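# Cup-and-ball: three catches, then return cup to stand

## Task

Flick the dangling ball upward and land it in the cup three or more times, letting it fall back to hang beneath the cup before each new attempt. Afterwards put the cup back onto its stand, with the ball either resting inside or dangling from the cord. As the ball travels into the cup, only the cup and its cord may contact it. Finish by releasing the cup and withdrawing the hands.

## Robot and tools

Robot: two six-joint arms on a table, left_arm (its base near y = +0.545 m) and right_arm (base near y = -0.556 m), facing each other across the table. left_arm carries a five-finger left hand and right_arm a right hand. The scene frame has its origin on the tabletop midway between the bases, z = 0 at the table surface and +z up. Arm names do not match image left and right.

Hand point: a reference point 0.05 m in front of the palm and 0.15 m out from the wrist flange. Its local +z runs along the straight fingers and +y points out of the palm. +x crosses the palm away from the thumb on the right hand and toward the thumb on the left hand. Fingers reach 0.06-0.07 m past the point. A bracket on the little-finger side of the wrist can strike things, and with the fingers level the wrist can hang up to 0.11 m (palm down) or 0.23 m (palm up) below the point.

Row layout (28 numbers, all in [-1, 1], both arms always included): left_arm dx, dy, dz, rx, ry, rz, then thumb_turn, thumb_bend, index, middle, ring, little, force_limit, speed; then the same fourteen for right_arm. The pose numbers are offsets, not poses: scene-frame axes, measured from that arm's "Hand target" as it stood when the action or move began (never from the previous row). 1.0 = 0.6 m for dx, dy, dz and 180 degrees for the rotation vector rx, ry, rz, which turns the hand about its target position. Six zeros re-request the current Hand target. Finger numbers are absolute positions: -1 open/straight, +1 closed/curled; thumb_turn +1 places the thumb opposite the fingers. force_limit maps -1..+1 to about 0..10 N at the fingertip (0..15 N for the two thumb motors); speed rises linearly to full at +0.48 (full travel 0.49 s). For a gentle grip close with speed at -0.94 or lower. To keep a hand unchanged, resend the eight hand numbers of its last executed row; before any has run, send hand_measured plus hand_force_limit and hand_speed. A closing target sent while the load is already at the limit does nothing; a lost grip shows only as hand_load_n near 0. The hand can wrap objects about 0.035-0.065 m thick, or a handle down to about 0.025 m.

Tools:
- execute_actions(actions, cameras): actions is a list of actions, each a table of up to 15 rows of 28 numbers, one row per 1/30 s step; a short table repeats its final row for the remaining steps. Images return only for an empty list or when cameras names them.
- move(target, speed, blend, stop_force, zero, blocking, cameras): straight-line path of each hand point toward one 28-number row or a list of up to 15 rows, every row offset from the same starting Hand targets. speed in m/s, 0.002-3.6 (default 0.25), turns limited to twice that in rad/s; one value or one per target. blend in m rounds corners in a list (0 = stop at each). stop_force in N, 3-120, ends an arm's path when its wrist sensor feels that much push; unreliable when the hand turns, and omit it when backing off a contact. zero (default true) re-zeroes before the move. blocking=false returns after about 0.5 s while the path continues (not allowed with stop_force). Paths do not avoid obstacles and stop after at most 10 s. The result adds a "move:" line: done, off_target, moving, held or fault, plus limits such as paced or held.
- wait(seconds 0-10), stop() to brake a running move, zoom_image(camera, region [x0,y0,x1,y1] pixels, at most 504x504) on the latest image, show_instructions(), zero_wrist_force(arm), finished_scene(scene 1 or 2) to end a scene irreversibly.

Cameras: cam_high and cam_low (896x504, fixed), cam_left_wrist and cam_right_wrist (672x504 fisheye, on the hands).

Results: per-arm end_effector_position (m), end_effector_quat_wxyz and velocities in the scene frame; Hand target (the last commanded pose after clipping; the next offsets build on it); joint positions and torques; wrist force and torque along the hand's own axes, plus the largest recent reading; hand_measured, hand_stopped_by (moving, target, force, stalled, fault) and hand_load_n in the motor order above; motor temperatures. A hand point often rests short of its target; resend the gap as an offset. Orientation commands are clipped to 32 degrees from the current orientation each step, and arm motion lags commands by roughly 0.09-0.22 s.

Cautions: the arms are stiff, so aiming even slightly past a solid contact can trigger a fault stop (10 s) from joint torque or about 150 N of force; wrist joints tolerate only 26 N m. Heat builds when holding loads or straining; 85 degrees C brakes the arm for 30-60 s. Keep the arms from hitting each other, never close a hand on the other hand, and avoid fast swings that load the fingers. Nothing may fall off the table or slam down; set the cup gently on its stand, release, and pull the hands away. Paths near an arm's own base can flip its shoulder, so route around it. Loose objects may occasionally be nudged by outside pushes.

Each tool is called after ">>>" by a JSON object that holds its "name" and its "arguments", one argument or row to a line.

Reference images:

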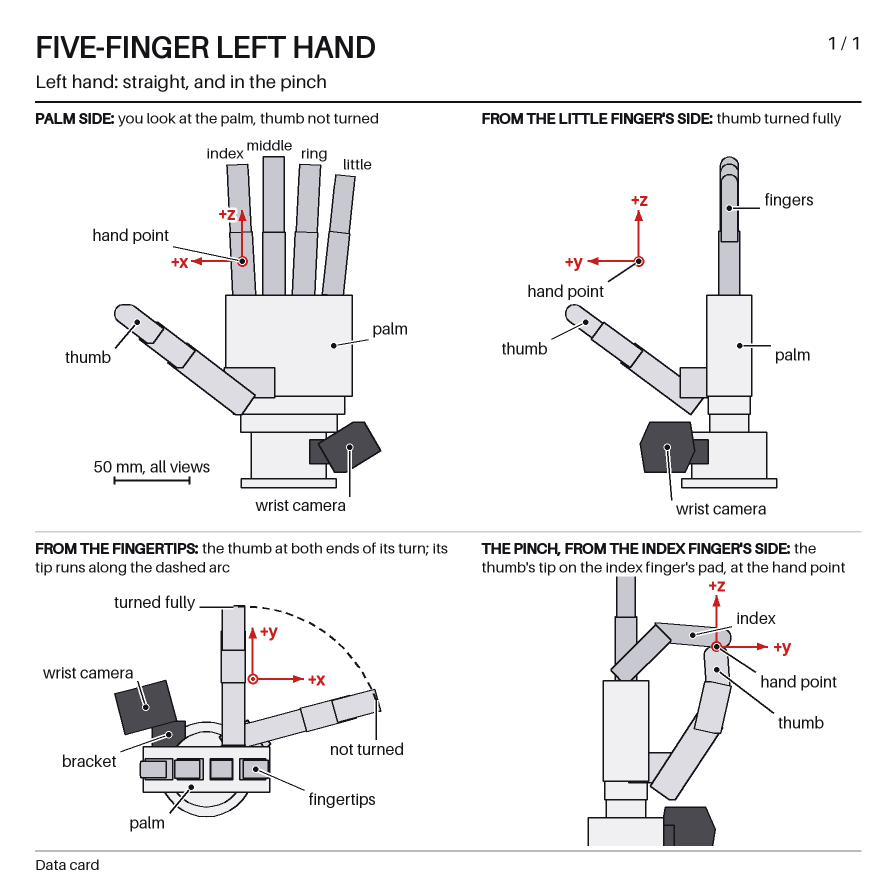

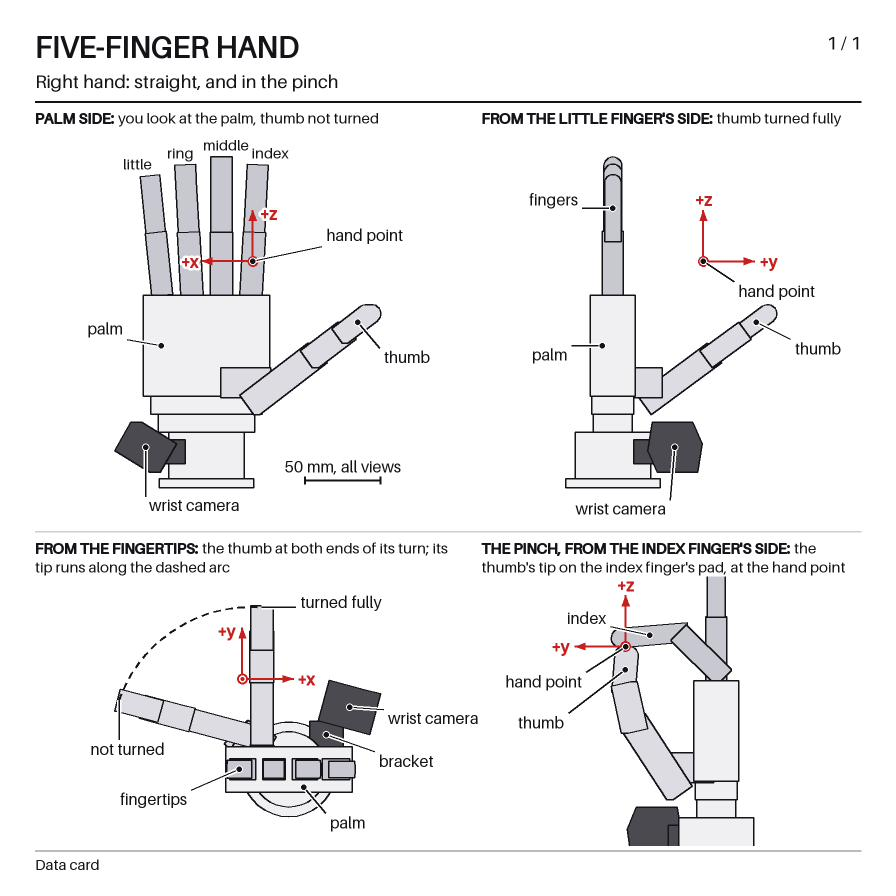

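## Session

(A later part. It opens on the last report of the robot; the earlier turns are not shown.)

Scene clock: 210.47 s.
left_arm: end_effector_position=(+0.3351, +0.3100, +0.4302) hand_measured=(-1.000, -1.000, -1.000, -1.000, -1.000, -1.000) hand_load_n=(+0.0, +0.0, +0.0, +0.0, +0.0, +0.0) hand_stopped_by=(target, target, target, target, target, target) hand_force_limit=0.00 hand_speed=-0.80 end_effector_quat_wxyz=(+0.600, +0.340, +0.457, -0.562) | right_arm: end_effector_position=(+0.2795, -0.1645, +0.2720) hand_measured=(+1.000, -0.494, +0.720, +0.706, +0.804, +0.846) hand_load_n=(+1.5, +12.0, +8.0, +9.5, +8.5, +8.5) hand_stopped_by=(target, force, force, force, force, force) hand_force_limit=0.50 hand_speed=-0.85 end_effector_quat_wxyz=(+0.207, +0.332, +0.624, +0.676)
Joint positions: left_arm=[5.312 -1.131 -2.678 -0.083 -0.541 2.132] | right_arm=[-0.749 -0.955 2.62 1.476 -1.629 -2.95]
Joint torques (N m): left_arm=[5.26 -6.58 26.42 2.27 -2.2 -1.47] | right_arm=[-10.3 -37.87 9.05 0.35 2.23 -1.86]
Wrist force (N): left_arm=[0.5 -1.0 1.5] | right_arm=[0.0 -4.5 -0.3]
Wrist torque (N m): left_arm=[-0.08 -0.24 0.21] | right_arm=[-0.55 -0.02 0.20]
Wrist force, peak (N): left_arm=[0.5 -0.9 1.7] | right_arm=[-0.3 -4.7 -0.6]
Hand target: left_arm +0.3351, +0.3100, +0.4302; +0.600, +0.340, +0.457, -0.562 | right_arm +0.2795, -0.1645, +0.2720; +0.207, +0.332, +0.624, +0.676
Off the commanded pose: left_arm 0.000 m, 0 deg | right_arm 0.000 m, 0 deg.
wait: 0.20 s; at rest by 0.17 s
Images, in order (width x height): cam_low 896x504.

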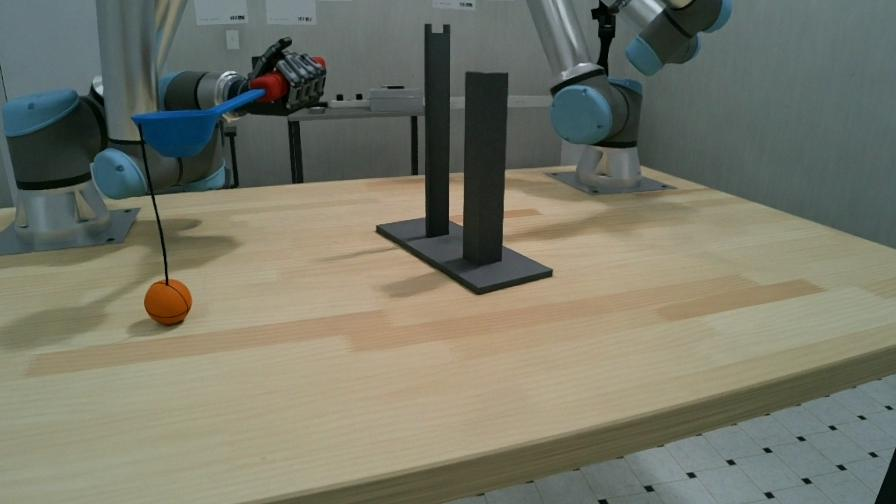

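>>> {"name": "move", "arguments": {
  "target": [
    [0,0,0,0,0,0,-1,-1,-1,-1,-1,-1,0,-0.8,0,0,0.06,0,0,0,1,0.98,0.98,0.98,0.98,0.98,0.5,-0.85],
    [0,0,0,0,0,0,-1,-1,-1,-1,-1,-1,0,-0.8,0,0,0.3783,0,0,0,1,0.98,0.98,0.98,0.98,0.98,0.5,-0.85]
  ],
  "speed": [0.02,0.15]
}}

>>> {"name": "move", "arguments": {
  "target": [0,0,0,0,0,0,-1,-1,-1,-1,-1,-1,0,-0.8,0.2475,0.2475,0,0,0,0,1,0.98,0.98,0.98,0.98,0.98,0.5,-0.85],
  "speed": 0.1241,
  "cameras": ["cam_left_wrist"]
}}

>>> {"name": "wait", "arguments": {
  "seconds": 0.2,
  "cameras": ["cam_left_wrist"]
}}

>>> {"name": "wait", "arguments": {
  "seconds": 0.2,
  "cameras": ["cam_left_wrist"]
}}

>>> {"name": "wait", "arguments": {
  "seconds": 0.2,
  "cameras": ["cam_left_wrist"]
}}

Scene clock: 218.67 s.
left_arm: end_effector_position=(+0.3351, +0.3100, +0.4302) hand_measured=(-1.000, -1.000, -1.000, -1.000, -1.000, -1.000) hand_load_n=(+0.0, +0.0, +0.0, +0.5, +0.0, +0.0) hand_stopped_by=(target, target, target, target, target, target) hand_force_limit=0.00 hand_speed=-0.80 end_effector_quat_wxyz=(+0.600, +0.340, +0.457, -0.562) | right_arm: end_effector_position=(+0.2795, -0.1644, +0.4989) hand_measured=(+1.000, -0.494, +0.720, +0.706, +0.804, +0.846) hand_load_n=(+1.5, +11.5, +8.0, +9.5, +8.5, +8.5) hand_stopped_by=(target, force, force, force, force, force) hand_force_limit=0.50 hand_speed=-0.85 end_effector_quat_wxyz=(+0.207, +0.332, +0.624, +0.676)
Joint positions: left_arm=[5.312 -1.131 -2.678 -0.083 -0.541 2.132] | right_arm=[-0.749 -1.836 2.453 2.525 -1.629 -2.95]
Joint torques (N m): left_arm=[5.43 -6.05 25.92 2.18 -2.15 -1.5] | right_arm=[-11.31 -19.97 -24.4 0.08 2.4 1.04]
Wrist force (N): left_arm=[0.4 -1.0 1.5] | right_arm=[-0.4 -4.8 -0.2]
Wrist torque (N m): left_arm=[-0.07 -0.23 0.20] | right_arm=[-0.55 0.03 0.24]
Wrist force, peak (N): left_arm=[0.3 -1.0 2.0] | right_arm=[-0.3 -7.4 -0.4]
Hand target: left_arm +0.3351, +0.3100, +0.4302; +0.600, +0.340, +0.457, -0.562 | right_arm +0.2795, -0.1645, +0.4990; +0.207, +0.332, +0.624, +0.676
Off the commanded pose: left_arm 0.000 m, 0 deg | right_arm 0.000 m, 0 deg.
move: done

Scene clock: 220.83 s.
left_arm: end_effector_position=(+0.3351, +0.3100, +0.4302) hand_measured=(-1.000, -1.000, -1.000, -1.000, -1.000, -1.000) hand_load_n=(+0.0, +0.0, +0.5, +0.0, +0.0, +0.0) hand_stopped_by=(target, target, target, target, target, target) hand_force_limit=0.00 hand_speed=-0.80 end_effector_quat_wxyz=(+0.600, +0.340, +0.457, -0.562) | right_arm: end_effector_position=(+0.4281, -0.0160, +0.4989) hand_measured=(+1.000, -0.494, +0.720, +0.706, +0.804, +0.846) hand_load_n=(+1.5, +12.0, +8.0, +9.0, +8.5, +8.5) hand_stopped_by=(target, force, force, force, force, force) hand_force_limit=0.50 hand_speed=-0.85 end_effector_quat_wxyz=(+0.207, +0.332, +0.624, +0.676)
Joint positions: left_arm=[5.312 -1.131 -2.678 -0.083 -0.541 2.132] | right_arm=[-0.778 -1.341 1.968 2.514 -1.6 -2.95]
Joint torques (N m): left_arm=[5.26 -6.22 25.64 2.16 -1.99 -1.41] | right_arm=[9.18 -24.78 -29.08 -4.19 -1.9 -1.39]
Wrist force (N): left_arm=[0.6 -1.0 1.6] | right_arm=[-0.4 -5.0 -0.4]
Wrist torque (N m): left_arm=[-0.09 -0.26 0.22] | right_arm=[-0.57 0.05 0.24]
Wrist force, peak (N): left_arm=[0.6 -0.9 1.8] | right_arm=[-0.5 -5.1 -1.9]
Hand target: left_arm +0.3351, +0.3100, +0.4302; +0.600, +0.340, +0.457, -0.562 | right_arm +0.4280, -0.0160, +0.4990; +0.207, +0.332, +0.624, +0.676
Off the commanded pose: left_arm 0.000 m, 0 deg | right_arm 0.000 m, 0 deg.
move: done
camera_calibration:
cam_left_wrist: T_world_to_cam=[[-0.958874, -0.227189, -0.170137, 0.466811], [0.12745, 0.190958, -0.973289, 0.322252], [0.253609, -0.954945, -0.154149, 0.394005], [0, 0, 0, 1]] pos_world=[0.306618, 0.42077, 0.453802]
Images, in order (width x height): cam_left_wrist 672x504.

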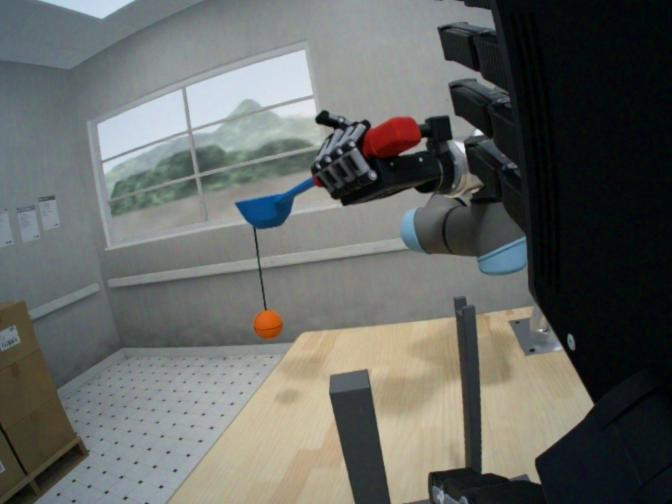

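Scene clock: 221.03 s.
left_arm: end_effector_position=(+0.3351, +0.3100, +0.4302) hand_measured=(-1.000, -1.000, -1.000, -1.000, -1.000, -1.000) hand_load_n=(+0.0, +0.0, +0.0, +0.0, +0.0, +0.0) hand_stopped_by=(target, target, target, target, target, target) hand_force_limit=0.00 hand_speed=-0.80 end_effector_quat_wxyz=(+0.600, +0.340, +0.457, -0.562) | right_arm: end_effector_position=(+0.4280, -0.0160, +0.4990) hand_measured=(+1.000, -0.494, +0.720, +0.706, +0.804, +0.846) hand_load_n=(+1.5, +11.5, +7.5, +9.5, +8.5, +8.5) hand_stopped_by=(target, force, force, force, force, force) hand_force_limit=0.50 hand_speed=-0.85 end_effector_quat_wxyz=(+0.207, +0.332, +0.624, +0.676)
Joint positions: left_arm=[5.312 -1.131 -2.678 -0.083 -0.541 2.132] | right_arm=[-0.778 -1.341 1.968 2.514 -1.6 -2.95]
Joint torques (N m): left_arm=[6.22 -5.64 26.41 2.24 -2.23 -1.56] | right_arm=[9.5 -20.73 -33.05 -4.1 -1.76 -1.27]
Wrist force (N): left_arm=[0.5 -0.9 1.7] | right_arm=[-0.8 -4.7 0.0]
Wrist torque (N m): left_arm=[-0.09 -0.23 0.21] | right_arm=[-0.55 0.09 0.22]
Wrist force, peak (N): left_arm=[0.5 -0.9 1.7] | right_arm=[-0.5 -5.0 -0.4]
Hand target: left_arm +0.3351, +0.3100, +0.4302; +0.600, +0.340, +0.457, -0.562 | right_arm +0.4280, -0.0160, +0.4990; +0.207, +0.332, +0.624, +0.676
Off the commanded pose: left_arm 0.000 m, 0 deg | right_arm 0.000 m, 0 deg.
wait: 0.20 s; at rest by 0.17 s
camera_calibration:
cam_left_wrist: T_world_to_cam=[[-0.958874, -0.227189, -0.170137, 0.466811], [0.12745, 0.190958, -0.973289, 0.322252], [0.253609, -0.954945, -0.154149, 0.394005], [0, 0, 0, 1]] pos_world=[0.306618, 0.42077, 0.453802]
Images, in order (width x height): cam_left_wrist 672x504.

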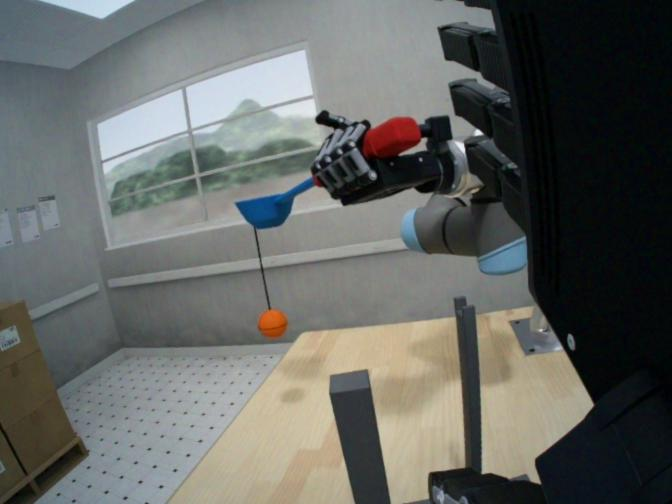

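Scene clock: 221.23 s.
left_arm: end_effector_position=(+0.3351, +0.3100, +0.4302) hand_measured=(-1.000, -1.000, -1.000, -1.000, -1.000, -1.000) hand_load_n=(+0.0, +0.0, +0.0, +0.0, +0.0, +0.0) hand_stopped_by=(target, target, target, target, target, target) hand_force_limit=0.00 hand_speed=-0.80 end_effector_quat_wxyz=(+0.600, +0.340, +0.457, -0.562) | right_arm: end_effector_position=(+0.4280, -0.0160, +0.4990) hand_measured=(+1.000, -0.494, +0.720, +0.706, +0.804, +0.846) hand_load_n=(+1.5, +11.5, +7.5, +9.5, +8.5, +8.5) hand_stopped_by=(target, force, force, force, force, force) hand_force_limit=0.50 hand_speed=-0.85 end_effector_quat_wxyz=(+0.207, +0.332, +0.624, +0.676)
Joint positions: left_arm=[5.312 -1.131 -2.678 -0.083 -0.541 2.132] | right_arm=[-0.778 -1.341 1.968 2.514 -1.6 -2.95]
Joint torques (N m): left_arm=[5.63 -5.56 26.29 2.31 -2.09 -1.53] | right_arm=[9.92 -16.97 -33.6 -4.04 -1.79 -0.94]
Wrist force (N): left_arm=[0.4 -1.2 1.9] | right_arm=[-0.6 -4.9 -0.2]
Wrist torque (N m): left_arm=[-0.14 -0.21 0.20] | right_arm=[-0.56 0.06 0.23]
Wrist force, peak (N): left_arm=[0.4 -1.2 1.9] | right_arm=[-0.7 -5.0 -0.2]
Hand target: left_arm +0.3351, +0.3100, +0.4302; +0.600, +0.340, +0.457, -0.562 | right_arm +0.4280, -0.0160, +0.4990; +0.207, +0.332, +0.624, +0.676
Off the commanded pose: left_arm 0.000 m, 0 deg | right_arm 0.000 m, 0 deg.
wait: 0.20 s; at rest by 0.17 s
camera_calibration:
cam_left_wrist: T_world_to_cam=[[-0.958874, -0.227189, -0.170137, 0.466811], [0.12745, 0.190958, -0.973289, 0.322252], [0.253609, -0.954945, -0.154149, 0.394005], [0, 0, 0, 1]] pos_world=[0.306618, 0.42077, 0.453802]
Images, in order (width x height): cam_left_wrist 672x504.

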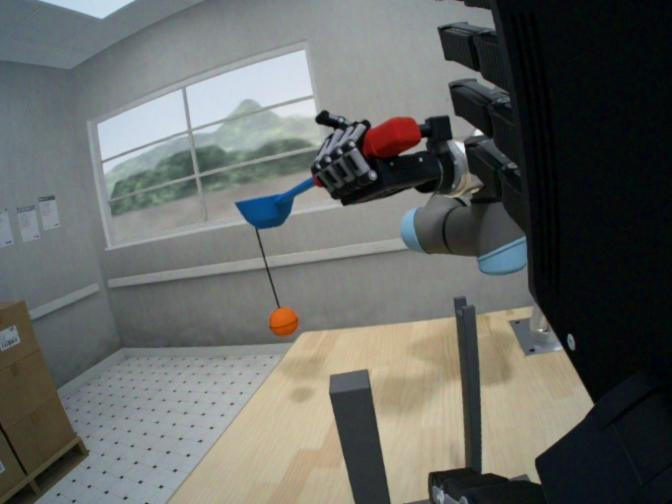

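Scene clock: 221.43 s.
left_arm: end_effector_position=(+0.3351, +0.3100, +0.4302) hand_measured=(-1.000, -1.000, -1.000, -1.000, -1.000, -1.000) hand_load_n=(+0.0, +0.0, +0.0, +0.0, +0.0, +0.0) hand_stopped_by=(target, target, target, target, target, target) hand_force_limit=0.00 hand_speed=-0.80 end_effector_quat_wxyz=(+0.600, +0.340, +0.457, -0.562) | right_arm: end_effector_position=(+0.4280, -0.0160, +0.4990) hand_measured=(+1.000, -0.494, +0.720, +0.706, +0.804, +0.846) hand_load_n=(+1.5, +12.0, +7.5, +9.5, +8.5, +8.5) hand_stopped_by=(target, force, force, force, force, force) hand_force_limit=0.50 hand_speed=-0.85 end_effector_quat_wxyz=(+0.207, +0.332, +0.624, +0.676)
Joint positions: left_arm=[5.312 -1.131 -2.678 -0.083 -0.541 2.132] | right_arm=[-0.778 -1.34 1.968 2.514 -1.6 -2.95]
Joint torques (N m): left_arm=[6.06 -6.39 26.5 2.19 -2.07 -1.58] | right_arm=[10.6 -17.8 -33.76 -4.16 -1.83 -0.78]
Wrist force (N): left_arm=[0.5 -0.8 1.3] | right_arm=[-0.5 -4.6 -0.4]
Wrist torque (N m): left_arm=[-0.04 -0.24 0.21] | right_arm=[-0.50 0.07 0.24]
Wrist force, peak (N): left_arm=[0.6 -1.1 1.5] | right_arm=[-0.5 -5.2 0.0]
Hand target: left_arm +0.3351, +0.3100, +0.4302; +0.600, +0.340, +0.457, -0.562 | right_arm +0.4280, -0.0160, +0.4990; +0.207, +0.332, +0.624, +0.676
Off the commanded pose: left_arm 0.000 m, 0 deg | right_arm 0.000 m, 0 deg.
wait: 0.20 s; at rest by 0.17 s
camera_calibration:
cam_left_wrist: T_world_to_cam=[[-0.958874, -0.227189, -0.170137, 0.466811], [0.12745, 0.190958, -0.973289, 0.322252], [0.253609, -0.954945, -0.154149, 0.394005], [0, 0, 0, 1]] pos_world=[0.306618, 0.42077, 0.453802]
Images, in order (width x height): cam_left_wrist 672x504.

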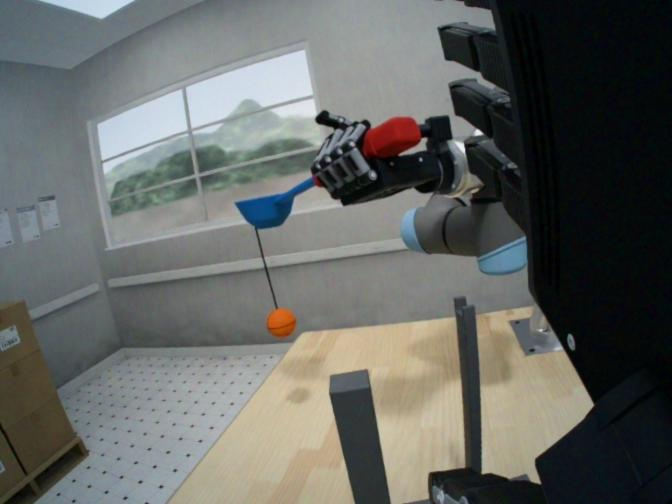

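>>> {"name": "move", "arguments": {
  "target": [
    [0,0,0,0,0,0,-1,-1,-1,-1,-1,-1,0,-0.8,-0.2475,-0.2475,0,0,0,0,1,0.98,0.98,0.98,0.98,0.98,0.5,-0.85],
    [0,0,0,0,0,0,-1,-1,-1,-1,-1,-1,0,-0.8,-0.2475,-0.2475,-0.3333,0,0,0,1,0.98,0.98,0.98,0.98,0.98,0.5,-0.85],
    [0,0,0,0,0,0,-1,-1,-1,-1,-1,-1,0,-0.8,-0.2475,-0.2475,-0.3783,0,0,0,1,0.98,0.98,0.98,0.98,0.98,0.5,-0.85]
  ],
  "speed": [0.124,0.15,0.05]
}}

>>> {"name": "wait", "arguments": {
  "seconds": 1.5,
  "cameras": ["cam_left_wrist"]
}}

>>> {"name": "move", "arguments": {
  "target": [
    [0,0,0,0,0,0,-1,-1,-1,-1,-1,-1,0,-0.8,0,0,0.06,0,0,0,1,0.98,0.98,0.98,0.98,0.98,0.5,-0.85],
    [0,0,0,0,0,0,-1,-1,-1,-1,-1,-1,0,-0.8,0,0,0.3783,0,0,0,1,0.98,0.98,0.98,0.98,0.98,0.5,-0.85]
  ],
  "speed": [0.02,0.15],
  "cameras": ["cam_left_wrist"]
}}

>>> {"name": "wait", "arguments": {
  "seconds": 0.2,
  "cameras": ["cam_left_wrist"]
}}

>>> {"name": "wait", "arguments": {
  "seconds": 0.2,
  "cameras": ["cam_left_wrist"]
}}

>>> {"name": "move", "arguments": {
  "target": [0,0,0,0,0,0,-1,-1,-1,-1,-1,-1,0,-0.8,0.2475,0.2475,0,0,0,0,1,0.98,0.98,0.98,0.98,0.98,0.5,-0.85],
  "speed": 0.031,
  "cameras": ["cam_left_wrist"]
}}

>>> {"name": "wait", "arguments": {
  "seconds": 0.2,
  "cameras": ["cam_left_wrist"]
}}

>>> {"name": "wait", "arguments": {
  "seconds": 0.2,
  "cameras": ["cam_left_wrist"]
}}

>>> {"name": "wait", "arguments": {
  "seconds": 0.2,
  "cameras": ["cam_left_wrist"]
}}

Scene clock: 236.37 s.
left_arm: end_effector_position=(+0.3351, +0.3100, +0.4302) hand_measured=(-1.000, -1.000, -1.000, -1.000, -1.000, -1.000) hand_load_n=(+0.0, +0.0, +0.0, +0.0, +0.0, +0.0) hand_stopped_by=(target, target, target, target, target, target) hand_force_limit=0.00 hand_speed=-0.80 end_effector_quat_wxyz=(+0.600, +0.340, +0.457, -0.562) | right_arm: end_effector_position=(+0.2796, -0.1644, +0.2721) hand_measured=(+1.000, -0.494, +0.720, +0.706, +0.804, +0.846) hand_load_n=(+1.5, +12.0, +7.5, +9.5, +8.5, +9.0) hand_stopped_by=(target, force, force, force, force, force) hand_force_limit=0.50 hand_speed=-0.85 end_effector_quat_wxyz=(+0.207, +0.332, +0.624, +0.676)
Joint positions: left_arm=[5.312 -1.131 -2.678 -0.083 -0.541 2.132] | right_arm=[-0.749 -0.955 2.62 1.476 -1.629 -2.95]
Joint torques (N m): left_arm=[5.67 -5.49 26.19 2.15 -2.16 -1.56] | right_arm=[-9.89 -23.31 8.08 -1.12 2.17 0.81]
Wrist force (N): left_arm=[0.3 -0.9 1.1] | right_arm=[-0.4 -4.7 -0.6]
Wrist torque (N m): left_arm=[-0.05 -0.21 0.19] | right_arm=[-0.56 0.05 0.17]
Wrist force, peak (N): left_arm=[0.1 -1.3 2.0] | right_arm=[-0.7 -7.1 -0.4]
Hand target: left_arm +0.3351, +0.3100, +0.4302; +0.600, +0.340, +0.457, -0.562 | right_arm +0.2795, -0.1645, +0.2720; +0.207, +0.332, +0.624, +0.676
Off the commanded pose: left_arm 0.000 m, 0 deg | right_arm 0.000 m, 0 deg.
move: done

Scene clock: 237.87 s.
left_arm: end_effector_position=(+0.3351, +0.3100, +0.4302) hand_measured=(-1.000, -1.000, -1.000, -1.000, -1.000, -1.000) hand_load_n=(+0.5, +0.0, +0.0, +0.0, +0.0, +0.0) hand_stopped_by=(target, target, target, target, target, target) hand_force_limit=0.00 hand_speed=-0.80 end_effector_quat_wxyz=(+0.600, +0.340, +0.457, -0.562) | right_arm: end_effector_position=(+0.2795, -0.1645, +0.2720) hand_measured=(+1.000, -0.494, +0.720, +0.706, +0.804, +0.846) hand_load_n=(+1.5, +12.0, +8.0, +9.5, +8.5, +9.0) hand_stopped_by=(target, force, force, force, force, force) hand_force_limit=0.50 hand_speed=-0.85 end_effector_quat_wxyz=(+0.207, +0.332, +0.624, +0.676)
Joint positions: left_arm=[5.312 -1.131 -2.678 -0.083 -0.541 2.132] | right_arm=[-0.749 -0.955 2.62 1.476 -1.629 -2.95]
Joint torques (N m): left_arm=[5.58 -5.27 25.49 2.09 -2.08 -1.4] | right_arm=[-10.5 -12.79 10.81 -3.85 2.32 -0.63]
Wrist force (N): left_arm=[0.5 -0.8 1.7] | right_arm=[-0.3 -4.5 -0.4]
Wrist torque (N m): left_arm=[-0.07 -0.22 0.19] | right_arm=[-0.56 0.03 0.17]
Wrist force, peak (N): left_arm=[0.2 -1.1 1.9] | right_arm=[-0.4 -4.8 -0.4]
Hand target: left_arm +0.3351, +0.3100, +0.4302; +0.600, +0.340, +0.457, -0.562 | right_arm +0.2795, -0.1645, +0.2720; +0.207, +0.332, +0.624, +0.676
Off the commanded pose: left_arm 0.000 m, 0 deg | right_arm 0.000 m, 0 deg.
wait: 1.50 s; at rest by 0.17 s
camera_calibration:
cam_left_wrist: T_world_to_cam=[[-0.958874, -0.227189, -0.170137, 0.466811], [0.12745, 0.190958, -0.973289, 0.322252], [0.253609, -0.954945, -0.154149, 0.394005], [0, 0, 0, 1]] pos_world=[0.306618, 0.42077, 0.453802]
Images, in order (width x height): cam_left_wrist 672x504.

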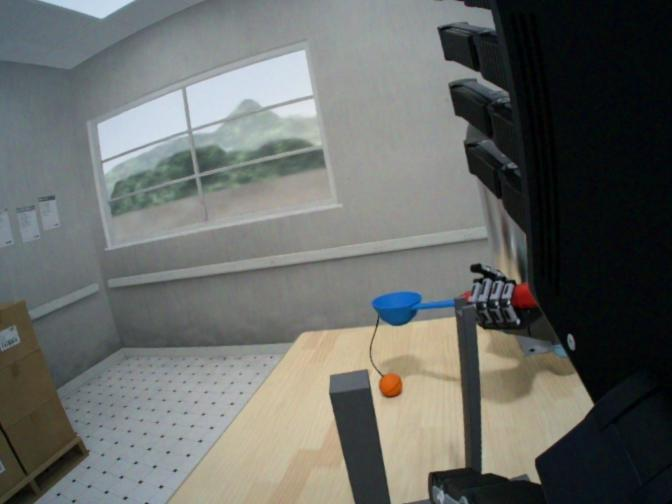

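Scene clock: 241.53 s.
left_arm: end_effector_position=(+0.3351, +0.3100, +0.4302) hand_measured=(-1.000, -1.000, -1.000, -1.000, -1.000, -1.000) hand_load_n=(+0.0, +0.0, +0.0, +0.0, +0.0, +0.0) hand_stopped_by=(target, target, target, target, target, target) hand_force_limit=0.00 hand_speed=-0.80 end_effector_quat_wxyz=(+0.600, +0.340, +0.457, -0.562) | right_arm: end_effector_position=(+0.2795, -0.1644, +0.4989) hand_measured=(+1.000, -0.494, +0.720, +0.706, +0.804, +0.846) hand_load_n=(+1.5, +12.0, +7.5, +9.5, +8.5, +8.5) hand_stopped_by=(target, force, force, force, force, force) hand_force_limit=0.50 hand_speed=-0.85 end_effector_quat_wxyz=(+0.207, +0.332, +0.624, +0.676)
Joint positions: left_arm=[5.312 -1.131 -2.678 -0.083 -0.541 2.132] | right_arm=[-0.749 -1.836 2.453 2.525 -1.629 -2.95]
Joint torques (N m): left_arm=[6.33 -5.6 25.84 2.03 -2.02 -1.52] | right_arm=[-10.09 -20.4 -23.86 0.14 2.39 0.94]
Wrist force (N): left_arm=[0.5 -0.7 1.6] | right_arm=[-0.8 -4.8 -0.5]
Wrist torque (N m): left_arm=[-0.05 -0.23 0.20] | right_arm=[-0.54 0.11 0.21]
Wrist force, peak (N): left_arm=[0.6 -1.5 1.8] | right_arm=[-0.6 -7.2 0.0]
Hand target: left_arm +0.3351, +0.3100, +0.4302; +0.600, +0.340, +0.457, -0.562 | right_arm +0.2795, -0.1645, +0.4990; +0.207, +0.332, +0.624, +0.676
Off the commanded pose: left_arm 0.000 m, 0 deg | right_arm 0.000 m, 0 deg.
move: done
camera_calibration:
cam_left_wrist: T_world_to_cam=[[-0.958874, -0.227189, -0.170137, 0.466811], [0.12745, 0.190958, -0.973289, 0.322252], [0.253609, -0.954945, -0.154149, 0.394005], [0, 0, 0, 1]] pos_world=[0.306618, 0.42077, 0.453802]
Images, in order (width x height): cam_left_wrist 672x504.

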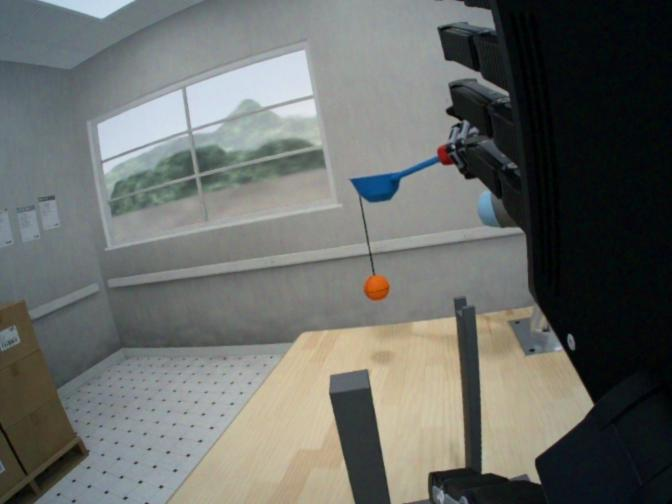

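Scene clock: 241.73 s.
left_arm: end_effector_position=(+0.3351, +0.3100, +0.4302) hand_measured=(-1.000, -1.000, -1.000, -1.000, -1.000, -1.000) hand_load_n=(+0.0, +0.0, +0.0, +0.0, +0.0, +0.0) hand_stopped_by=(target, target, target, target, target, target) hand_force_limit=0.00 hand_speed=-0.80 end_effector_quat_wxyz=(+0.600, +0.340, +0.457, -0.562) | right_arm: end_effector_position=(+0.2795, -0.1644, +0.4989) hand_measured=(+1.000, -0.494, +0.720, +0.706, +0.804, +0.846) hand_load_n=(+1.5, +12.0, +7.5, +9.5, +8.5, +8.5) hand_stopped_by=(target, force, force, force, force, force) hand_force_limit=0.50 hand_speed=-0.85 end_effector_quat_wxyz=(+0.207, +0.332, +0.624, +0.676)
Joint positions: left_arm=[5.312 -1.131 -2.678 -0.083 -0.541 2.132] | right_arm=[-0.749 -1.836 2.453 2.525 -1.629 -2.95]
Joint torques (N m): left_arm=[5.71 -6.07 25.79 2.11 -2.06 -1.56] | right_arm=[-11.54 -20.78 -27.92 0.21 2.26 0.39]
Wrist force (N): left_arm=[0.6 -0.9 1.7] | right_arm=[-0.5 -5.0 -0.5]
Wrist torque (N m): left_arm=[-0.08 -0.24 0.21] | right_arm=[-0.55 0.07 0.22]
Wrist force, peak (N): left_arm=[0.6 -0.9 1.7] | right_arm=[-0.5 -5.0 -0.5]
Hand target: left_arm +0.3351, +0.3100, +0.4302; +0.600, +0.340, +0.457, -0.562 | right_arm +0.2795, -0.1645, +0.4990; +0.207, +0.332, +0.624, +0.676
Off the commanded pose: left_arm 0.000 m, 0 deg | right_arm 0.000 m, 0 deg.
wait: 0.20 s; at rest by 0.17 s
camera_calibration:
cam_left_wrist: T_world_to_cam=[[-0.958874, -0.227189, -0.170137, 0.466811], [0.12745, 0.190958, -0.973289, 0.322252], [0.253609, -0.954945, -0.154149, 0.394005], [0, 0, 0, 1]] pos_world=[0.306618, 0.42077, 0.453802]
Images, in order (width x height): cam_left_wrist 672x504.

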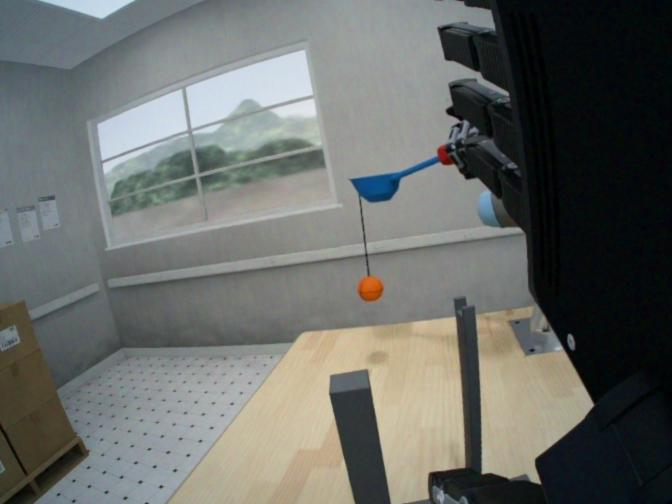

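Scene clock: 241.93 s.
left_arm: end_effector_position=(+0.3351, +0.3100, +0.4302) hand_measured=(-1.000, -1.000, -1.000, -1.000, -1.000, -1.000) hand_load_n=(+0.0, +0.0, +0.0, -0.5, +0.0, +0.0) hand_stopped_by=(target, target, target, target, target, target) hand_force_limit=0.00 hand_speed=-0.80 end_effector_quat_wxyz=(+0.600, +0.340, +0.457, -0.562) | right_arm: end_effector_position=(+0.2795, -0.1645, +0.4989) hand_measured=(+1.000, -0.494, +0.720, +0.706, +0.804, +0.846) hand_load_n=(+1.5, +12.0, +7.5, +9.5, +8.5, +8.5) hand_stopped_by=(target, force, force, force, force, force) hand_force_limit=0.50 hand_speed=-0.85 end_effector_quat_wxyz=(+0.207, +0.332, +0.624, +0.676)
Joint positions: left_arm=[5.312 -1.131 -2.678 -0.083 -0.541 2.132] | right_arm=[-0.749 -1.836 2.453 2.525 -1.629 -2.95]
Joint torques (N m): left_arm=[5.37 -5.63 26.82 2.05 -2 -1.49] | right_arm=[-11.35 -21.8 -31.64 0.25 2.34 -0.04]
Wrist force (N): left_arm=[0.3 -0.6 1.4] | right_arm=[-0.3 -4.6 -0.3]
Wrist torque (N m): left_arm=[-0.02 -0.21 0.18] | right_arm=[-0.51 0.02 0.25]
Wrist force, peak (N): left_arm=[0.5 -0.7 1.8] | right_arm=[-0.2 -5.0 -0.7]
Hand target: left_arm +0.3351, +0.3100, +0.4302; +0.600, +0.340, +0.457, -0.562 | right_arm +0.2795, -0.1645, +0.4990; +0.207, +0.332, +0.624, +0.676
Off the commanded pose: left_arm 0.000 m, 0 deg | right_arm 0.000 m, 0 deg.
wait: 0.20 s; at rest by 0.17 s
camera_calibration:
cam_left_wrist: T_world_to_cam=[[-0.958874, -0.227189, -0.170137, 0.466811], [0.12745, 0.190958, -0.973289, 0.322252], [0.253609, -0.954945, -0.154149, 0.394005], [0, 0, 0, 1]] pos_world=[0.306618, 0.42077, 0.453802]
Images, in order (width x height): cam_left_wrist 672x504.

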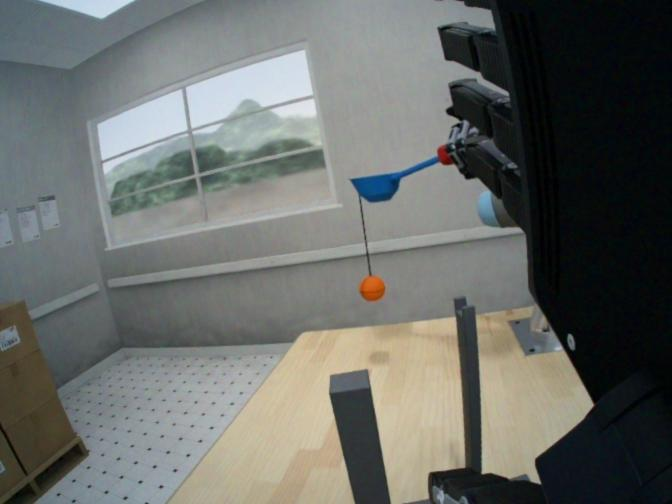

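Scene clock: 248.97 s.
left_arm: end_effector_position=(+0.3351, +0.3100, +0.4302) hand_measured=(-1.000, -1.000, -1.000, -1.000, -1.000, -1.000) hand_load_n=(+0.0, +0.0, +0.0, +0.0, +0.0, +0.0) hand_stopped_by=(target, target, target, target, target, target) hand_force_limit=0.00 hand_speed=-0.80 end_effector_quat_wxyz=(+0.600, +0.340, +0.457, -0.562) | right_arm: end_effector_position=(+0.4282, -0.0158, +0.4989) hand_measured=(+1.000, -0.494, +0.720, +0.706, +0.804, +0.846) hand_load_n=(+1.5, +12.0, +7.5, +9.5, +8.5, +8.5) hand_stopped_by=(target, force, force, force, force, force) hand_force_limit=0.50 hand_speed=-0.85 end_effector_quat_wxyz=(+0.207, +0.332, +0.624, +0.676) end_effector_velocity=(-0.001, -0.002, -0.001) end_effector_angular_velocity=(-0.002, +0.002, +0.000)
Joint positions: left_arm=[5.312 -1.131 -2.678 -0.083 -0.541 2.132] | right_arm=[-0.778 -1.34 1.968 2.514 -1.6 -2.95]
Joint velocities: left_arm=[within noise] | right_arm=[0 -0.005 0.008 0 0 0]
Joint torques (N m): left_arm=[6.7 -5.82 26.72 2.08 -2.05 -1.43] | right_arm=[-8.12 -40.9 -9.67 -2.75 1.79 -0.27]
Wrist force (N): left_arm=[0.4 -1.1 1.5] | right_arm=[-0.7 -4.8 -0.3]
Wrist torque (N m): left_arm=[-0.10 -0.22 0.20] | right_arm=[-0.54 0.10 0.22]
Wrist force, peak (N): left_arm=[0.6 -1.1 1.8] | right_arm=[-0.6 -5.3 -0.1]
Hand target: left_arm +0.3351, +0.3100, +0.4302; +0.600, +0.340, +0.457, -0.562 | right_arm +0.4280, -0.0160, +0.4990; +0.207, +0.332, +0.624, +0.676
Off the commanded pose: left_arm 0.000 m, 0 deg | right_arm 0.000 m, 0 deg.
move: done
camera_calibration:
cam_left_wrist: T_world_to_cam=[[-0.958874, -0.227189, -0.170137, 0.466811], [0.12745, 0.190958, -0.973289, 0.322252], [0.253609, -0.954945, -0.154149, 0.394005], [0, 0, 0, 1]] pos_world=[0.306618, 0.42077, 0.453802]
Images, in order (width x height): cam_left_wrist 672x504.

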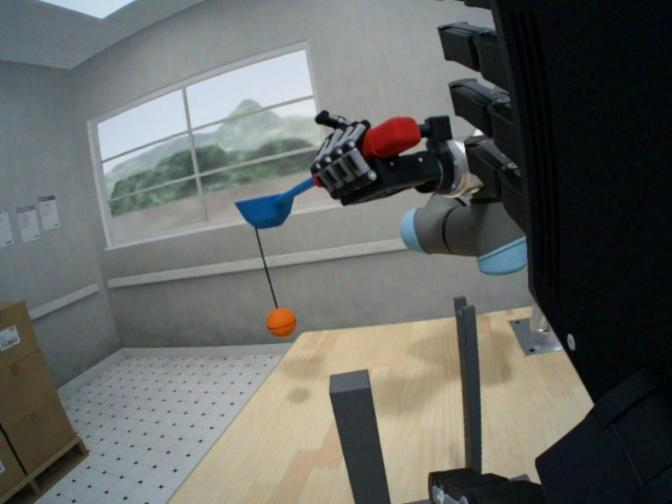

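Scene clock: 249.17 s.
left_arm: end_effector_position=(+0.3351, +0.3100, +0.4302) hand_measured=(-1.000, -1.000, -1.000, -1.000, -1.000, -1.000) hand_load_n=(+0.0, +0.0, -0.5, +0.5, +0.5, +0.0) hand_stopped_by=(target, target, target, target, target, target) hand_force_limit=0.00 hand_speed=-0.80 end_effector_quat_wxyz=(+0.600, +0.340, +0.457, -0.562) | right_arm: end_effector_position=(+0.4281, -0.0159, +0.4989) hand_measured=(+1.000, -0.494, +0.720, +0.706, +0.804, +0.846) hand_load_n=(+1.5, +11.5, +8.0, +9.5, +8.5, +9.0) hand_stopped_by=(target, force, force, force, force, force) hand_force_limit=0.50 hand_speed=-0.85 end_effector_quat_wxyz=(+0.207, +0.332, +0.624, +0.676)
Joint positions: left_arm=[5.312 -1.131 -2.678 -0.083 -0.541 2.132] | right_arm=[-0.778 -1.34 1.968 2.514 -1.6 -2.95]
Joint torques (N m): left_arm=[6.35 -5.01 25.72 2.1 -1.97 -1.49] | right_arm=[-6.62 -41.39 -9.58 -3.75 1.14 -0.25]
Wrist force (N): left_arm=[0.3 -0.5 1.4] | right_arm=[-0.4 -4.9 0.0]
Wrist torque (N m): left_arm=[-0.01 -0.21 0.18] | right_arm=[-0.58 0.04 0.24]
Wrist force, peak (N): left_arm=[0.4 -1.1 1.6] | right_arm=[-0.7 -4.9 -0.3]
Hand target: left_arm +0.3351, +0.3100, +0.4302; +0.600, +0.340, +0.457, -0.562 | right_arm +0.4280, -0.0160, +0.4990; +0.207, +0.332, +0.624, +0.676
Off the commanded pose: left_arm 0.000 m, 0 deg | right_arm 0.000 m, 0 deg.
wait: 0.20 s; at rest by 0.17 s
camera_calibration:
cam_left_wrist: T_world_to_cam=[[-0.958874, -0.227189, -0.170137, 0.466811], [0.12745, 0.190958, -0.973289, 0.322252], [0.253609, -0.954945, -0.154149, 0.394005], [0, 0, 0, 1]] pos_world=[0.306618, 0.42077, 0.453802]
Images, in order (width x height): cam_left_wrist 672x504.

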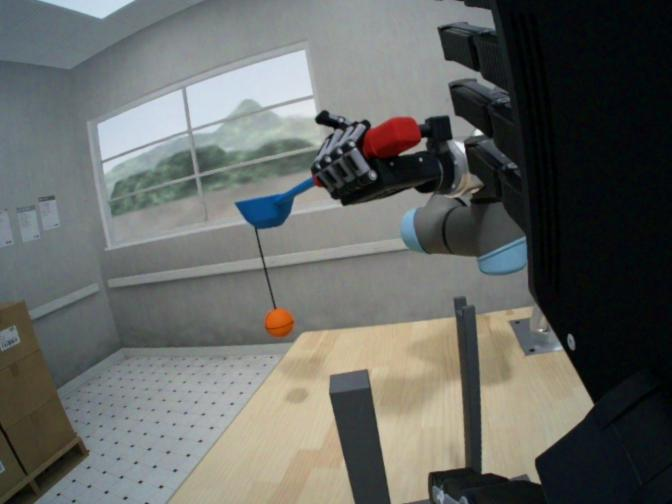

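Scene clock: 249.37 s.
left_arm: end_effector_position=(+0.3351, +0.3100, +0.4302) hand_measured=(-1.000, -1.000, -1.000, -1.000, -1.000, -1.000) hand_load_n=(+0.0, +0.0, +0.0, +0.0, +0.0, +0.0) hand_stopped_by=(target, target, target, target, target, target) hand_force_limit=0.00 hand_speed=-0.80 end_effector_quat_wxyz=(+0.600, +0.340, +0.457, -0.562) | right_arm: end_effector_position=(+0.4280, -0.0160, +0.4990) hand_measured=(+1.000, -0.494, +0.720, +0.706, +0.804, +0.846) hand_load_n=(+1.5, +12.0, +8.0, +9.0, +8.5, +8.5) hand_stopped_by=(target, force, force, force, force, force) hand_force_limit=0.50 hand_speed=-0.85 end_effector_quat_wxyz=(+0.207, +0.332, +0.624, +0.676)
Joint positions: left_arm=[5.312 -1.131 -2.678 -0.083 -0.541 2.132] | right_arm=[-0.778 -1.34 1.968 2.514 -1.6 -2.95]
Joint torques (N m): left_arm=[5.75 -4.77 26.02 2.04 -1.91 -1.44] | right_arm=[-4.5 -41.26 -9.37 -4.19 0.45 0.01]
Wrist force (N): left_arm=[0.6 -0.7 1.6] | right_arm=[-0.6 -4.7 -0.3]
Wrist torque (N m): left_arm=[-0.04 -0.25 0.20] | right_arm=[-0.53 0.08 0.22]
Wrist force, peak (N): left_arm=[0.4 -0.9 1.6] | right_arm=[-0.6 -4.9 -0.2]
Hand target: left_arm +0.3351, +0.3100, +0.4302; +0.600, +0.340, +0.457, -0.562 | right_arm +0.4280, -0.0160, +0.4990; +0.207, +0.332, +0.624, +0.676
Off the commanded pose: left_arm 0.000 m, 0 deg | right_arm 0.000 m, 0 deg.
wait: 0.20 s; at rest by 0.17 s
camera_calibration:
cam_left_wrist: T_world_to_cam=[[-0.958874, -0.227189, -0.170137, 0.466811], [0.12745, 0.190958, -0.973289, 0.322252], [0.253609, -0.954945, -0.154149, 0.394005], [0, 0, 0, 1]] pos_world=[0.306618, 0.42077, 0.453802]
Images, in order (width x height): cam_left_wrist 672x504.

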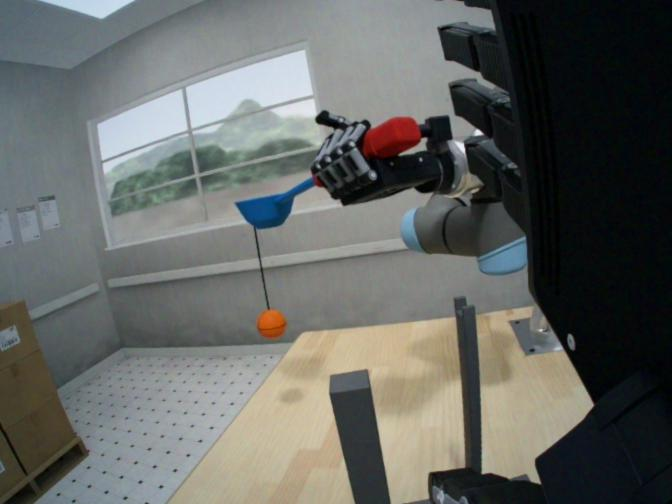

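Scene clock: 249.57 s.
left_arm: end_effector_position=(+0.3351, +0.3100, +0.4302) hand_measured=(-1.000, -1.000, -1.000, -1.000, -1.000, -1.000) hand_load_n=(+0.0, +0.0, +0.0, +0.0, +0.0, +0.0) hand_stopped_by=(target, target, target, target, target, target) hand_force_limit=0.00 hand_speed=-0.80 end_effector_quat_wxyz=(+0.600, +0.340, +0.457, -0.562) | right_arm: end_effector_position=(+0.4280, -0.0160, +0.4990) hand_measured=(+1.000, -0.494, +0.720, +0.706, +0.804, +0.846) hand_load_n=(+1.5, +12.0, +8.0, +9.5, +8.5, +8.5) hand_stopped_by=(target, force, force, force, force, force) hand_force_limit=0.50 hand_speed=-0.85 end_effector_quat_wxyz=(+0.207, +0.332, +0.624, +0.676)
Joint positions: left_arm=[5.312 -1.131 -2.678 -0.083 -0.541 2.132] | right_arm=[-0.778 -1.34 1.968 2.514 -1.6 -2.95]
Joint torques (N m): left_arm=[6.54 -5.64 25.52 2.1 -2.02 -1.49] | right_arm=[-2.23 -40.96 -10 -4.41 -0.12 0.19]
Wrist force (N): left_arm=[0.3 -1.0 1.7] | right_arm=[-0.4 -5.1 -0.2]
Wrist torque (N m): left_arm=[-0.09 -0.20 0.19] | right_arm=[-0.59 0.04 0.24]
Wrist force, peak (N): left_arm=[0.3 -1.0 1.7] | right_arm=[-0.4 -5.1 -0.2]
Hand target: left_arm +0.3351, +0.3100, +0.4302; +0.600, +0.340, +0.457, -0.562 | right_arm +0.4280, -0.0160, +0.4990; +0.207, +0.332, +0.624, +0.676
Off the commanded pose: left_arm 0.000 m, 0 deg | right_arm 0.000 m, 0 deg.
wait: 0.20 s; at rest by 0.17 s
camera_calibration:
cam_left_wrist: T_world_to_cam=[[-0.958874, -0.227189, -0.170137, 0.466811], [0.12745, 0.190958, -0.973289, 0.322252], [0.253609, -0.954945, -0.154149, 0.394005], [0, 0, 0, 1]] pos_world=[0.306618, 0.42077, 0.453802]
Images, in order (width x height): cam_left_wrist 672x504.

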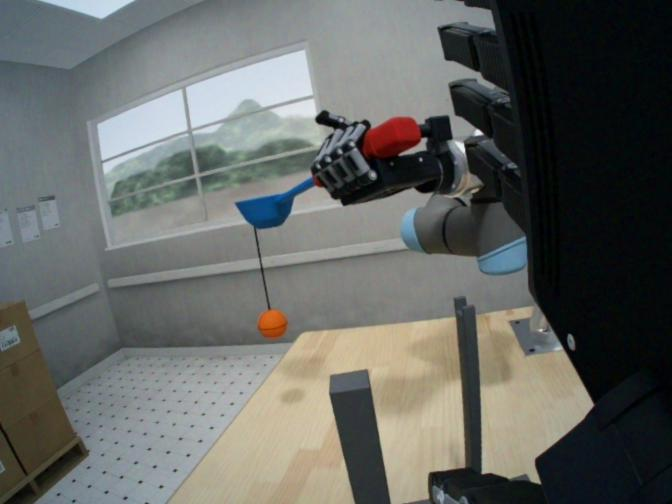

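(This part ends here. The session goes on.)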